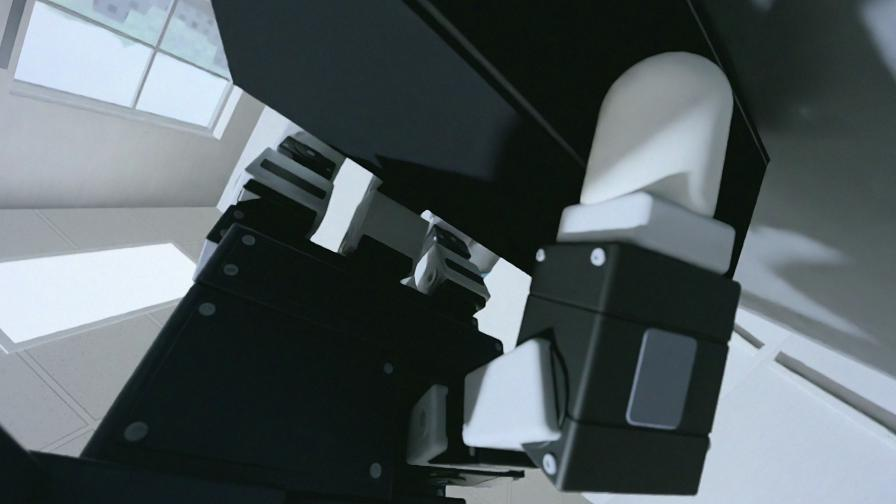

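Emit:
execute_actions:
  actions:
    - [[0,0,0,0,0,0,0.98,0,-0.57,-0.69,0.50,0,0.22,0.18,0.98,0,-0.58,-0.70,-0.842,0.678,0.29,-0.478,0.6,-0.88]]
    - [[0,0,0,0,0,0,0.98,0,-0.57,-0.69,0.66,0,0.05,0.1,0.98,0,-0.58,-0.70,-0.842,0.678,0.29,-0.478,0.6,-0.8]]
    - [[0,0,0,0,0,0,0.98,0,-0.57,-0.69,0.78,0,-0.085,-0.091,0.98,0,-0.58,-0.70,-0.842,0.678,0.29,-0.478,0.6,-0.8]]
    - [[0,0,0,0,0,0,0.98,0,-0.57,-0.69,0.84,0,-0.06,-0.32,0.98,0,-0.58,-0.70,-0.842,0.678,0.29,-0.478,0.6,-0.8]]
  cameras: ["all"]

Scene clock: 239.13 s.
end_effector_position=(+0.6141, -0.0027, +0.0499) hand_goal=(+0.980, +0.000, -0.570, -0.690, +0.840, +0.000, -0.060, -0.320, +0.980, +0.000, -0.580, -0.700, -0.842, +0.678, +0.290, -0.478) hand_measured=(+0.996, -0.002, -0.528, -0.688, +0.824, +0.004, -0.062, -0.314, +0.978, -0.002, -0.574, -0.700, -0.826, +0.680, +0.328, -0.456) hand_current_ma=(+47, -3, +136, +5, -44, +6, -2, +15, -3, -3, +15, -1, +41, +5, +166, +86) hand_state=(goal, goal, blocked, goal, goal, goal, goal, goal, goal, goal, goal, goal, goal, goal, blocked, blocked) hand_current_limit=0.60 hand_speed=-0.80 end_effector_quat_wxyz=(-0.471, +0.739, +0.404, -0.262)
Joint positions: [-0.224 -0.573 0.933 -0.801 -1.306 0.138]
Joint torques (N m): [3.23 -62.86 -20.88 1.27 1.48 0.93]
Wrist force (N): [1.9 3.2 -0.2]
Wrist torque (N m): [0.40 -0.18 0.21]
Wrist force, peak (N): [2.0 3.4 -0.1]
Hand target: +0.6141, -0.0027, +0.0499; -0.471, +0.739, +0.404, -0.262
Off the commanded pose: 0.000 m, 0 deg.
Step readings (end_effector_position):
0: (+0.6141, -0.0027, +0.0499)
1: (+0.6141, -0.0027, +0.0499)
2: (+0.6141, -0.0027, +0.0499)
4: (+0.6141, -0.0027, +0.0499)
8: (+0.6141, -0.0027, +0.0499)
15: (+0.6141, -0.0027, +0.0499)
16: (+0.6141, -0.0027, +0.0499)
17: (+0.6141, -0.0027, +0.0499)
19: (+0.6141, -0.0027, +0.0499)
23: (+0.6141, -0.0027, +0.0499)
30: (+0.6141, -0.0027, +0.0499)
31: (+0.6141, -0.0027, +0.0499)
32: (+0.6141, -0.0027, +0.0499)
34: (+0.6141, -0.0027, +0.0499)
38: (+0.6141, -0.0027, +0.0499)
45: (+0.6141, -0.0027, +0.0499)
46: (+0.6141, -0.0027, +0.0499)
47: (+0.6141, -0.0027, +0.0499)
49: (+0.6141, -0.0027, +0.0499)
53: (+0.6141, -0.0027, +0.0499)
60: (+0.6141, -0.0027, +0.0499)
camera_calibration:
cam_wrist: T_world_to_cam=[[-0.190129, -0.800133, -0.568893, 0.179504], [0.126696, -0.594614, 0.793966, -0.159008], [-0.97355, 0.0788791, 0.214427, 0.716712], [0, 0, 0, 1]] pos_world=[0.752029, -0.00745458, 0.0746829]

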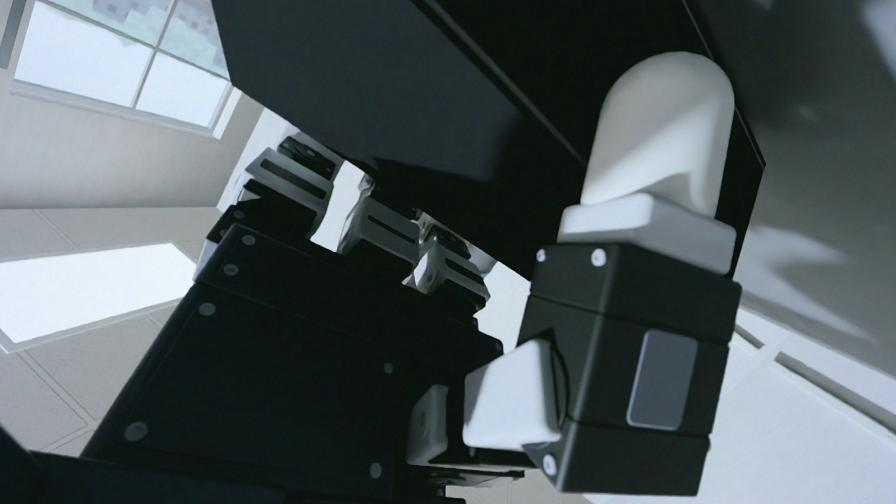

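Emit:
execute_actions:
  actions:
    - [[0,0,0,0,0,0,0.98,0,-0.57,-0.69,0.94,0,-0.16,-0.405,0.98,0,-0.58,-0.70,-0.842,0.678,0.29,-0.478,0.6,-0.8]]
    - [[0,0,0,0,0,0,0.98,0,-0.57,-0.69,0.98,0,-0.31,-0.53,0.98,0,-0.58,-0.70,-0.842,0.678,0.29,-0.478,0.6,-0.8]]
    - [[0,0,0,0,0,0,0.98,0,-0.57,-0.69,0.98,0,-0.45,-0.65,0.98,0,-0.58,-0.70,-0.842,0.678,0.29,-0.478,0.6,-0.8]]
    - [[0,0,0,0,0,0,0.98,0,-0.57,-0.69,0.98,0,-0.55,-0.69,0.98,0,-0.58,-0.70,-0.842,0.678,0.29,-0.478,0.6,-0.8]]
  cameras: ["all"]

Scene clock: 241.67 s.
end_effector_position=(+0.6141, -0.0027, +0.0499) hand_goal=(+0.980, +0.000, -0.570, -0.690, +0.980, +0.000, -0.550, -0.690, +0.980, +0.000, -0.580, -0.700, -0.842, +0.678, +0.290, -0.478) hand_measured=(+0.996, -0.002, -0.538, -0.690, +0.982, +0.004, -0.524, -0.680, +0.978, -0.002, -0.578, -0.700, -0.826, +0.680, +0.330, -0.456) hand_current_ma=(+47, -3, +100, +0, +4, +6, +74, +22, -5, -3, +3, -1, +41, +5, +176, +90) hand_state=(goal, goal, blocked, goal, goal, goal, blocked, goal, goal, goal, goal, goal, goal, goal, blocked, blocked) hand_current_limit=0.60 hand_speed=-0.80 end_effector_quat_wxyz=(-0.471, +0.739, +0.404, -0.262)
Joint positions: [-0.224 -0.573 0.933 -0.801 -1.306 0.138]
Joint torques (N m): [2.8 -66.03 -20.95 1.33 1.41 0.92]
Wrist force (N): [1.9 3.1 -0.1]
Wrist torque (N m): [0.39 -0.18 0.20]
Wrist force, peak (N): [2.1 3.4 -0.2]
Hand target: +0.6141, -0.0027, +0.0499; -0.471, +0.739, +0.404, -0.262
Off the commanded pose: 0.000 m, 0 deg.
Step readings (end_effector_position):
0: (+0.6141, -0.0027, +0.0499)
1: (+0.6141, -0.0027, +0.0499)
2: (+0.6141, -0.0027, +0.0499)
4: (+0.6141, -0.0027, +0.0499)
8: (+0.6141, -0.0027, +0.0499)
15: (+0.6141, -0.0027, +0.0499)
16: (+0.6141, -0.0027, +0.0499)
17: (+0.6141, -0.0027, +0.0499)
19: (+0.6141, -0.0027, +0.0499)
23: (+0.6141, -0.0027, +0.0499)
30: (+0.6141, -0.0027, +0.0499)
31: (+0.6141, -0.0027, +0.0499)
32: (+0.6141, -0.0027, +0.0499)
34: (+0.6141, -0.0027, +0.0499)
38: (+0.6141, -0.0027, +0.0499)
45: (+0.6141, -0.0027, +0.0499)
46: (+0.6141, -0.0027, +0.0499)
47: (+0.6141, -0.0027, +0.0499)
49: (+0.6141, -0.0027, +0.0499)
53: (+0.6141, -0.0027, +0.0499)
60: (+0.6141, -0.0027, +0.0499)
camera_calibration:
cam_wrist: T_world_to_cam=[[-0.190129, -0.800133, -0.568893, 0.179504], [0.126696, -0.594614, 0.793966, -0.159008], [-0.97355, 0.0788791, 0.214427, 0.716712], [0, 0, 0, 1]] pos_world=[0.752029, -0.00745458, 0.0746829]

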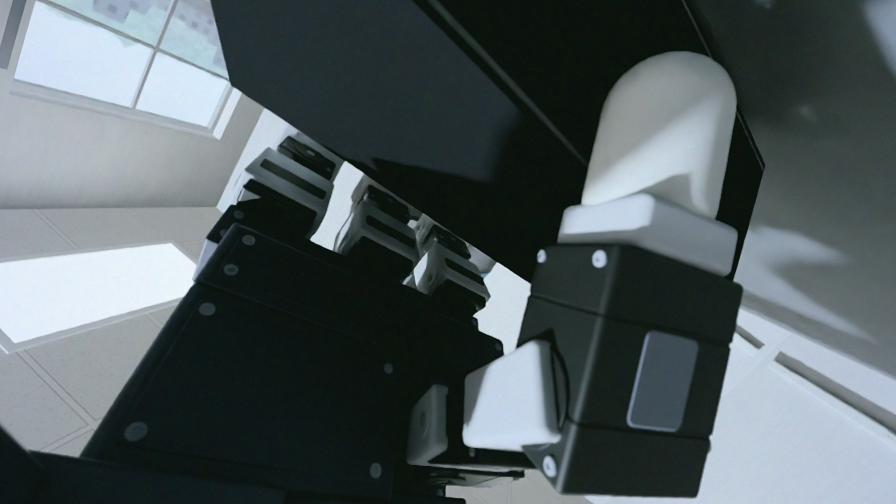

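Emit:
move:
  target: [0,0.0085,-0.0181,0,0,0,0.98,0,-0.57,-0.69,0.98,0,-0.55,-0.69,0.98,0,-0.58,-0.70,-0.842,0.678,0.35,-0.478,0.5,-0.9]
  speed: 0.02
  cameras: ["all"]

Scene clock: 243.40 s.
end_effector_position=(+0.6242, -0.0091, +0.0499) hand_goal=(+0.980, +0.000, -0.570, -0.690, +0.980, +0.000, -0.550, -0.690, +0.980, +0.000, -0.580, -0.700, -0.842, +0.678, +0.350, -0.478) hand_measured=(+0.978, -0.002, -0.558, -0.690, +0.974, +0.004, -0.548, -0.686, +0.976, -0.002, -0.578, -0.700, -0.834, +0.680, +0.354, -0.466) hand_current_ma=(-5, -3, +28, +0, -11, +6, +5, +7, -10, -3, +3, -1, +18, +4, +11, +45) hand_state=(goal, goal, goal, goal, goal, goal, goal, goal, goal, goal, goal, goal, goal, goal, goal, goal) hand_current_limit=0.50 hand_speed=-0.90 end_effector_quat_wxyz=(-0.471, +0.739, +0.404, -0.262)
Joint positions: [-0.228 -0.543 0.873 -0.77 -1.31 0.136]
Joint torques (N m): [-7.56 -56.05 -26.83 1.89 -1.32 -1.55]
Wrist force (N): [1.9 3.4 0.0]
Wrist torque (N m): [0.41 -0.20 0.34]
Wrist force, peak (N): [2.0 3.5 0.0]
Hand target: +0.6243, -0.0091, +0.0499; -0.471, +0.739, +0.404, -0.262
Off the commanded pose: 0.000 m, 0 deg.
move: done
camera_calibration:
cam_wrist: T_world_to_cam=[[-0.190076, -0.800125, -0.568921, 0.176266], [0.126615, -0.594624, 0.793972, -0.164032], [-0.973571, 0.078881, 0.214332, 0.727073], [0, 0, 0, 1]] pos_world=[0.76213, -0.0138546, 0.0746832]

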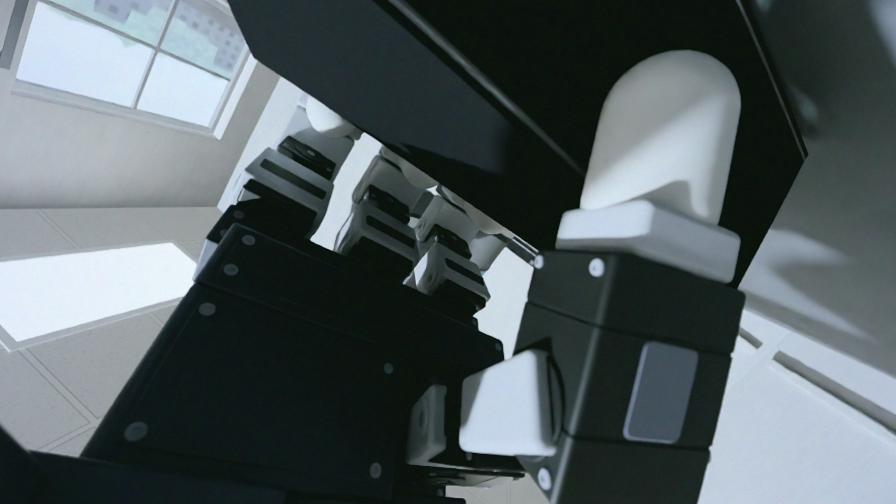

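Emit:
execute_actions:
  actions:
    - [[0,0,0,0,0,0,0.98,0,-0.57,-0.69,0.98,0,-0.55,-0.69,0.98,0,-0.58,-0.70,-0.842,0.678,0.18,-0.478,0.2,-0.85]]
    - [[0,0,0,0,0,0,0.98,0,-0.57,-0.69,0.98,0,-0.55,-0.69,0.98,0,-0.58,-0.70,-0.842,0.678,0.1,-0.478,0.3,-0.85]]
  cameras: ["all"]

Scene clock: 252.83 s.
end_effector_position=(+0.6243, -0.0091, +0.0499) hand_goal=(+0.980, +0.000, -0.570, -0.690, +0.980, +0.000, -0.550, -0.690, +0.980, +0.000, -0.580, -0.700, -0.842, +0.678, +0.100, -0.478) hand_measured=(+0.984, -0.002, -0.558, -0.692, +0.974, +0.004, -0.548, -0.688, +0.978, -0.002, -0.578, -0.700, -0.832, +0.680, +0.338, -0.456) hand_current_ma=(+9, -3, +28, -2, -11, +6, +5, +5, -5, -3, +4, -1, +25, +4, +358, +92) hand_state=(goal, goal, goal, goal, goal, goal, goal, goal, goal, goal, goal, goal, goal, goal, blocked, blocked) hand_current_limit=0.30 hand_speed=-0.85 end_effector_quat_wxyz=(-0.471, +0.739, +0.404, -0.262)
Joint positions: [-0.228 -0.542 0.872 -0.77 -1.31 0.136]
Joint torques (N m): [-7.77 -54.29 -26.16 2.12 -1.27 -1.64]
Wrist force (N): [1.8 3.3 0.0]
Wrist torque (N m): [0.41 -0.18 0.33]
Wrist force, peak (N): [2.2 3.4 0.1]
Hand target: +0.6243, -0.0091, +0.0499; -0.471, +0.739, +0.404, -0.262
Off the commanded pose: 0.000 m, 0 deg.
Step readings (end_effector_position):
0: (+0.6243, -0.0091, +0.0499)
1: (+0.6243, -0.0091, +0.0499)
2: (+0.6243, -0.0091, +0.0499)
4: (+0.6243, -0.0091, +0.0499)
8: (+0.6243, -0.0091, +0.0499)
15: (+0.6243, -0.0091, +0.0499)
16: (+0.6243, -0.0091, +0.0499)
17: (+0.6243, -0.0091, +0.0499)
19: (+0.6243, -0.0091, +0.0499)
23: (+0.6243, -0.0091, +0.0499)
30: (+0.6243, -0.0091, +0.0499)
camera_calibration:
cam_wrist: T_world_to_cam=[[-0.190129, -0.800133, -0.568893, 0.176304], [0.126696, -0.594614, 0.793966, -0.164093], [-0.97355, 0.0788791, 0.214427, 0.72705], [0, 0, 0, 1]] pos_world=[0.762129, -0.0138546, 0.0746829]

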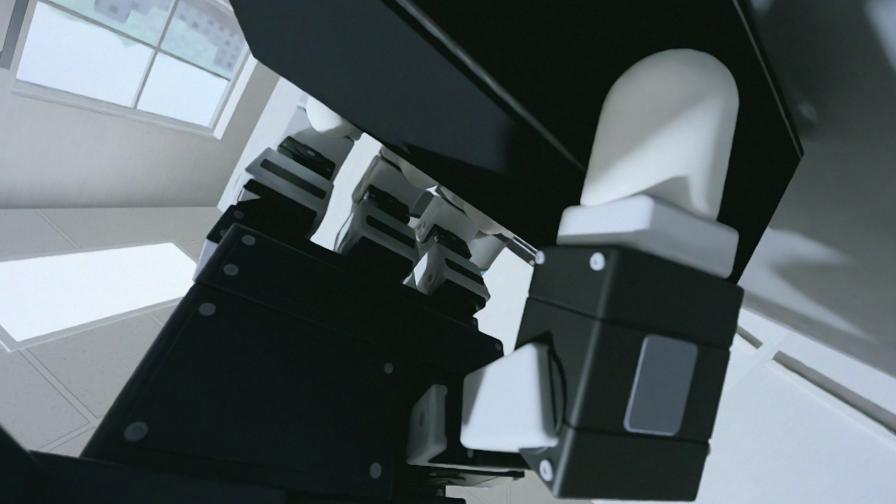

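Emit:
execute_actions:
  actions:
    - [[0,0,0,0,0,0,0.98,0,-0.47,-0.62,0.98,0,-0.47,-0.62,0.98,0,-0.47,-0.62,-0.842,0.678,0.22,-0.478,0.2,-0.88]]
    - [[0,0,0,0,0,0,0.96,0,-0.38,-0.57,0.96,0,-0.38,-0.57,0.96,0,-0.38,-0.57,-0.842,0.678,0.22,-0.478,0.2,-0.88]]
    - [[0,0,0,0,0,0,0.93,0,-0.3,-0.52,0.93,0,-0.3,-0.52,0.93,0,-0.3,-0.52,-0.842,0.678,0.22,-0.478,0.2,-0.88]]
  cameras: ["all"]

Scene clock: 255.33 s.
end_effector_position=(+0.6243, -0.0091, +0.0499) hand_goal=(+0.930, +0.000, -0.300, -0.520, +0.930, +0.000, -0.300, -0.520, +0.930, +0.000, -0.300, -0.520, -0.842, +0.678, +0.220, -0.478) hand_measured=(+0.940, -0.002, -0.296, -0.520, +0.934, +0.004, -0.300, -0.522, +0.930, -0.002, -0.308, -0.532, -0.832, +0.680, +0.296, -0.456) hand_current_ma=(+29, -3, +7, +1, +10, +6, -1, -3, +0, -3, -16, -28, +26, +4, +330, +92) hand_state=(goal, goal, goal, goal, goal, goal, goal, goal, goal, goal, goal, goal, goal, goal, blocked, blocked) hand_current_limit=0.20 hand_speed=-0.88 end_effector_quat_wxyz=(-0.471, +0.739, +0.404, -0.262)
Joint positions: [-0.228 -0.542 0.872 -0.77 -1.31 0.136]
Joint torques (N m): [-7.22 -54.06 -25.03 1.54 -1.28 -1.54]
Wrist force (N): [1.8 0.8 -1.6]
Wrist torque (N m): [0.41 -0.14 0.28]
Wrist force, peak (N): [2.1 3.4 0.1]
Hand target: +0.6243, -0.0091, +0.0499; -0.471, +0.739, +0.404, -0.262
Off the commanded pose: 0.000 m, 0 deg.
Step readings (end_effector_position):
0: (+0.6243, -0.0091, +0.0499)
1: (+0.6243, -0.0091, +0.0499)
2: (+0.6243, -0.0091, +0.0499)
4: (+0.6243, -0.0091, +0.0499)
8: (+0.6243, -0.0091, +0.0499)
15: (+0.6243, -0.0091, +0.0499)
16: (+0.6243, -0.0091, +0.0499)
17: (+0.6243, -0.0091, +0.0499)
19: (+0.6243, -0.0091, +0.0499)
23: (+0.6243, -0.0091, +0.0499)
30: (+0.6243, -0.0091, +0.0499)
31: (+0.6243, -0.0091, +0.0499)
32: (+0.6243, -0.0091, +0.0499)
34: (+0.6243, -0.0091, +0.0499)
38: (+0.6243, -0.0091, +0.0499)
45: (+0.6243, -0.0091, +0.0499)
camera_calibration:
cam_wrist: T_world_to_cam=[[-0.190129, -0.800133, -0.568893, 0.176304], [0.126696, -0.594614, 0.793966, -0.164093], [-0.97355, 0.0788791, 0.214427, 0.72705], [0, 0, 0, 1]] pos_world=[0.762129, -0.0138546, 0.0746829]

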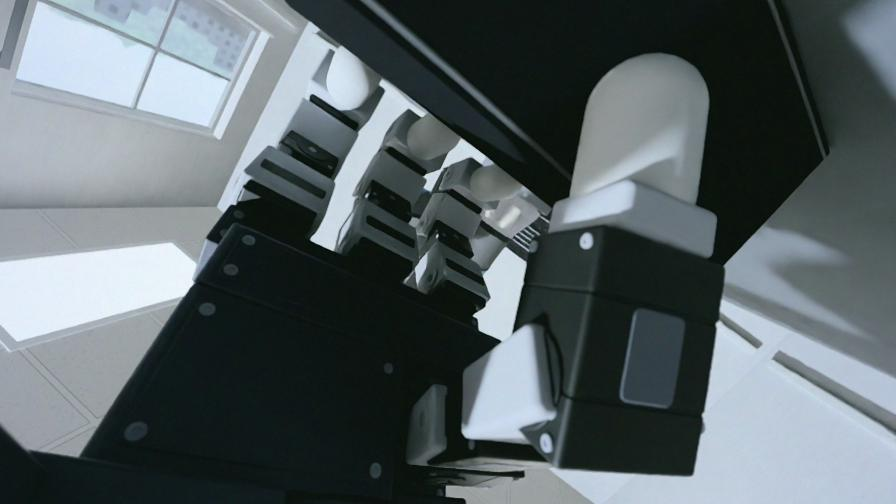

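Emit:
execute_actions:
  actions:
    - [[0,0,0,0,0,0,0.98,0,-0.2,-0.3,0.98,0,-0.2,-0.3,0.98,0,-0.2,-0.3,-0.842,0.678,0.55,-0.41,0.2,-0.5]]

Emit:
move:
  target: [0,-0.1416,-0.066,0,0,0,0.98,0,-0.037,0.103,0.80,0,0.242,0.203,0.98,0,-0.037,0.103,-0.842,0.678,0.6,-0.41,0.4,-0.3]
  speed: 0.25

Emit:
execute_actions:
  actions:
    - [[0,0,0,0,0,0,0.98,0,-0.037,0.103,0.80,0,0.242,0.203,0.98,0,-0.037,0.103,0.4,0.678,0.6,-0.41,0.4,-0.3]]
  cameras: ["all"]

Scene clock: 257.30 s.
end_effector_position=(+0.6243, -0.0091, +0.0499) hand_goal=(+0.980, +0.000, -0.200, -0.300, +0.980, +0.000, -0.200, -0.300, +0.980, +0.000, -0.200, -0.300, -0.842, +0.678, +0.550, -0.410) hand_measured=(+0.962, -0.002, -0.206, -0.302, +0.962, +0.004, -0.204, -0.302, +0.960, -0.002, -0.204, -0.302, -0.834, +0.680, +0.544, -0.412) hand_current_ma=(-53, -3, -11, -5, -50, +6, -10, -4, -57, -3, -10, -4, +17, +4, -20, -3) hand_state=(goal, goal, goal, goal, goal, goal, goal, goal, goal, goal, goal, goal, goal, goal, goal, goal) hand_current_limit=0.20 hand_speed=-0.50 end_effector_quat_wxyz=(-0.471, +0.739, +0.404, -0.262)
Joint positions: [-0.228 -0.542 0.872 -0.77 -1.31 0.136]
Joint torques (N m): [-5.4 -54.93 -19.88 0.87 -1.16 -0.91]
Wrist force (N): [1.9 2.4 -0.4]
Wrist torque (N m): [0.38 -0.19 0.33]
Wrist force, peak (N): [2.0 2.6 -0.4]
Hand target: +0.6243, -0.0091, +0.0499; -0.471, +0.739, +0.404, -0.262
Off the commanded pose: 0.000 m, 0 deg.
Step readings (end_effector_position):
0: (+0.6243, -0.0091, +0.0499)
1: (+0.6243, -0.0091, +0.0499)
2: (+0.6243, -0.0091, +0.0499)
4: (+0.6243, -0.0091, +0.0499)
8: (+0.6243, -0.0091, +0.0499)
15: (+0.6243, -0.0091, +0.0499)

Scene clock: 258.43 s.
end_effector_position=(+0.6249, -0.0088, +0.1435) hand_goal=(+0.980, +0.000, -0.036, +0.104, +0.800, +0.000, +0.242, +0.204, +0.980, +0.000, -0.036, +0.104, -0.842, +0.678, +0.600, -0.410) hand_measured=(+0.962, -0.002, -0.042, +0.100, +0.792, +0.004, +0.236, +0.202, +0.960, -0.002, -0.042, +0.102, -0.836, +0.680, +0.594, -0.412) hand_current_ma=(-53, -3, -14, -6, -17, +6, -14, -5, -57, -3, -13, -5, +16, +4, -21, -3) hand_state=(goal, goal, goal, goal, goal, goal, goal, goal, goal, goal, goal, goal, goal, goal, goal, goal) hand_current_limit=0.40 hand_speed=-0.30 end_effector_quat_wxyz=(-0.471, +0.739, +0.404, -0.262)
Joint positions: [-0.227 -0.609 0.755 -0.587 -1.309 0.136]
Joint torques (N m): [5.27 -59.03 -27.51 1.87 -1.44 -1.72]
Wrist force (N): [2.0 2.5 -0.1]
Wrist torque (N m): [0.37 -0.20 0.28]
Wrist force, peak (N): [2.1 3.8 0.4]
Hand target: +0.6249, -0.0088, +0.1436; -0.471, +0.739, +0.404, -0.262
Off the commanded pose: 0.000 m, 0 deg.
move: done

Scene clock: 259.23 s.
end_effector_position=(+0.6249, -0.0088, +0.1436) hand_goal=(+0.980, +0.000, -0.036, +0.104, +0.800, +0.000, +0.242, +0.204, +0.980, +0.000, -0.036, +0.104, +0.400, +0.678, +0.600, -0.410) hand_measured=(+0.962, -0.002, -0.042, +0.100, +0.792, +0.004, +0.236, +0.202, +0.960, -0.002, -0.042, +0.102, +0.384, +0.680, +0.594, -0.412) hand_current_ma=(-53, -3, -14, -6, -17, +6, -14, -5, -57, -3, -13, -5, -46, +4, -17, -3) hand_state=(goal, goal, goal, goal, goal, goal, goal, goal, goal, goal, goal, goal, goal, goal, goal, goal) hand_current_limit=0.40 hand_speed=-0.30 end_effector_quat_wxyz=(-0.471, +0.739, +0.404, -0.262)
Joint positions: [-0.227 -0.609 0.755 -0.586 -1.309 0.136]
Joint torques (N m): [5.38 -52.6 -27.53 1.99 -1.36 -1.45]
Wrist force (N): [2.1 2.6 -0.1]
Wrist torque (N m): [0.36 -0.20 0.24]
Wrist force, peak (N): [2.1 2.6 -0.1]
Hand target: +0.6249, -0.0088, +0.1436; -0.471, +0.739, +0.404, -0.262
Off the commanded pose: 0.000 m, 0 deg.
Step readings (end_effector_position):
0: (+0.6249, -0.0088, +0.1435)
1: (+0.6249, -0.0088, +0.1436)
2: (+0.6249, -0.0088, +0.1436)
4: (+0.6249, -0.0088, +0.1436)
8: (+0.6249, -0.0088, +0.1436)
15: (+0.6249, -0.0088, +0.1436)
camera_calibration:
cam_wrist: T_world_to_cam=[[-0.190129, -0.800133, -0.568893, 0.229982], [0.126696, -0.594614, 0.793966, -0.238398], [-0.97355, 0.0788791, 0.214427, 0.707616], [0, 0, 0, 1]] pos_world=[0.762829, -0.0135546, 0.168383]

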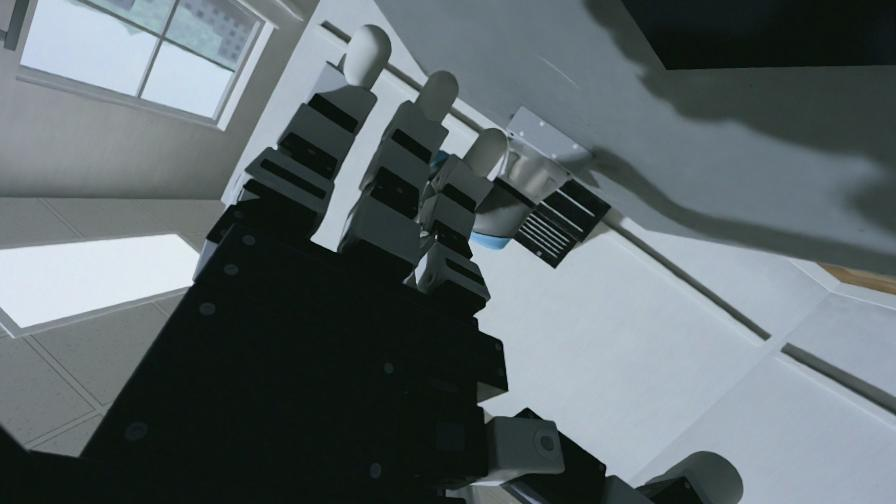

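Emit:
execute_actions:
  actions: []

Scene clock: 262.33 s.
end_effector_position=(+0.6249, -0.0088, +0.1436) hand_goal=(+0.980, +0.000, -0.036, +0.104, +0.800, +0.000, +0.242, +0.204, +0.980, +0.000, -0.036, +0.104, +0.400, +0.678, +0.600, -0.410) hand_measured=(+0.962, -0.002, -0.042, +0.100, +0.792, +0.004, +0.236, +0.202, +0.960, -0.002, -0.042, +0.102, +0.384, +0.680, +0.594, -0.412) hand_current_ma=(-53, -3, -14, -6, -17, +6, -14, -5, -57, -3, -13, -5, -46, +4, -17, -3) hand_state=(goal, goal, goal, goal, goal, goal, goal, goal, goal, goal, goal, goal, goal, goal, goal, goal) hand_current_limit=0.40 hand_speed=-0.30 end_effector_quat_wxyz=(-0.471, +0.739, +0.404, -0.262)
Joint positions: [-0.227 -0.609 0.755 -0.586 -1.309 0.136]
Joint velocities: within noise
Joint torques (N m): [3.12 -53.25 -27.32 1.08 -0.97 -1.43]
Motor temperatures (°C): [26 29 29 31 29 34]
Wrist force (N): [1.9 2.4 -0.2]
Wrist torque (N m): [0.35 -0.16 0.21]
Wrist force, peak (N): [2.0 2.7 -0.1]
Hand target: +0.6249, -0.0088, +0.1436; -0.471, +0.739, +0.404, -0.262
Off the commanded pose: 0.000 m, 0 deg.
camera_calibration:
cam_wrist: T_world_to_cam=[[-0.190129, -0.800133, -0.568893, 0.229982], [0.126696, -0.594614, 0.793966, -0.238398], [-0.97355, 0.0788791, 0.214427, 0.707616], [0, 0, 0, 1]] pos_world=[0.762829, -0.0135546, 0.168383]

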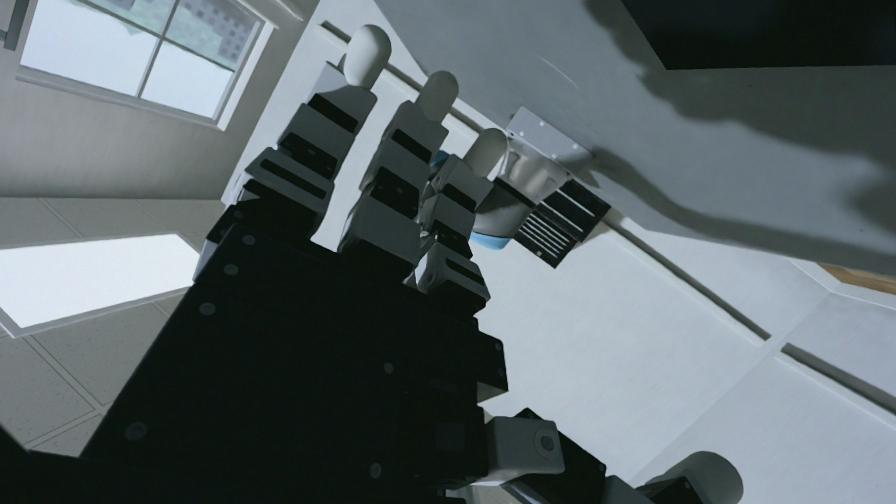

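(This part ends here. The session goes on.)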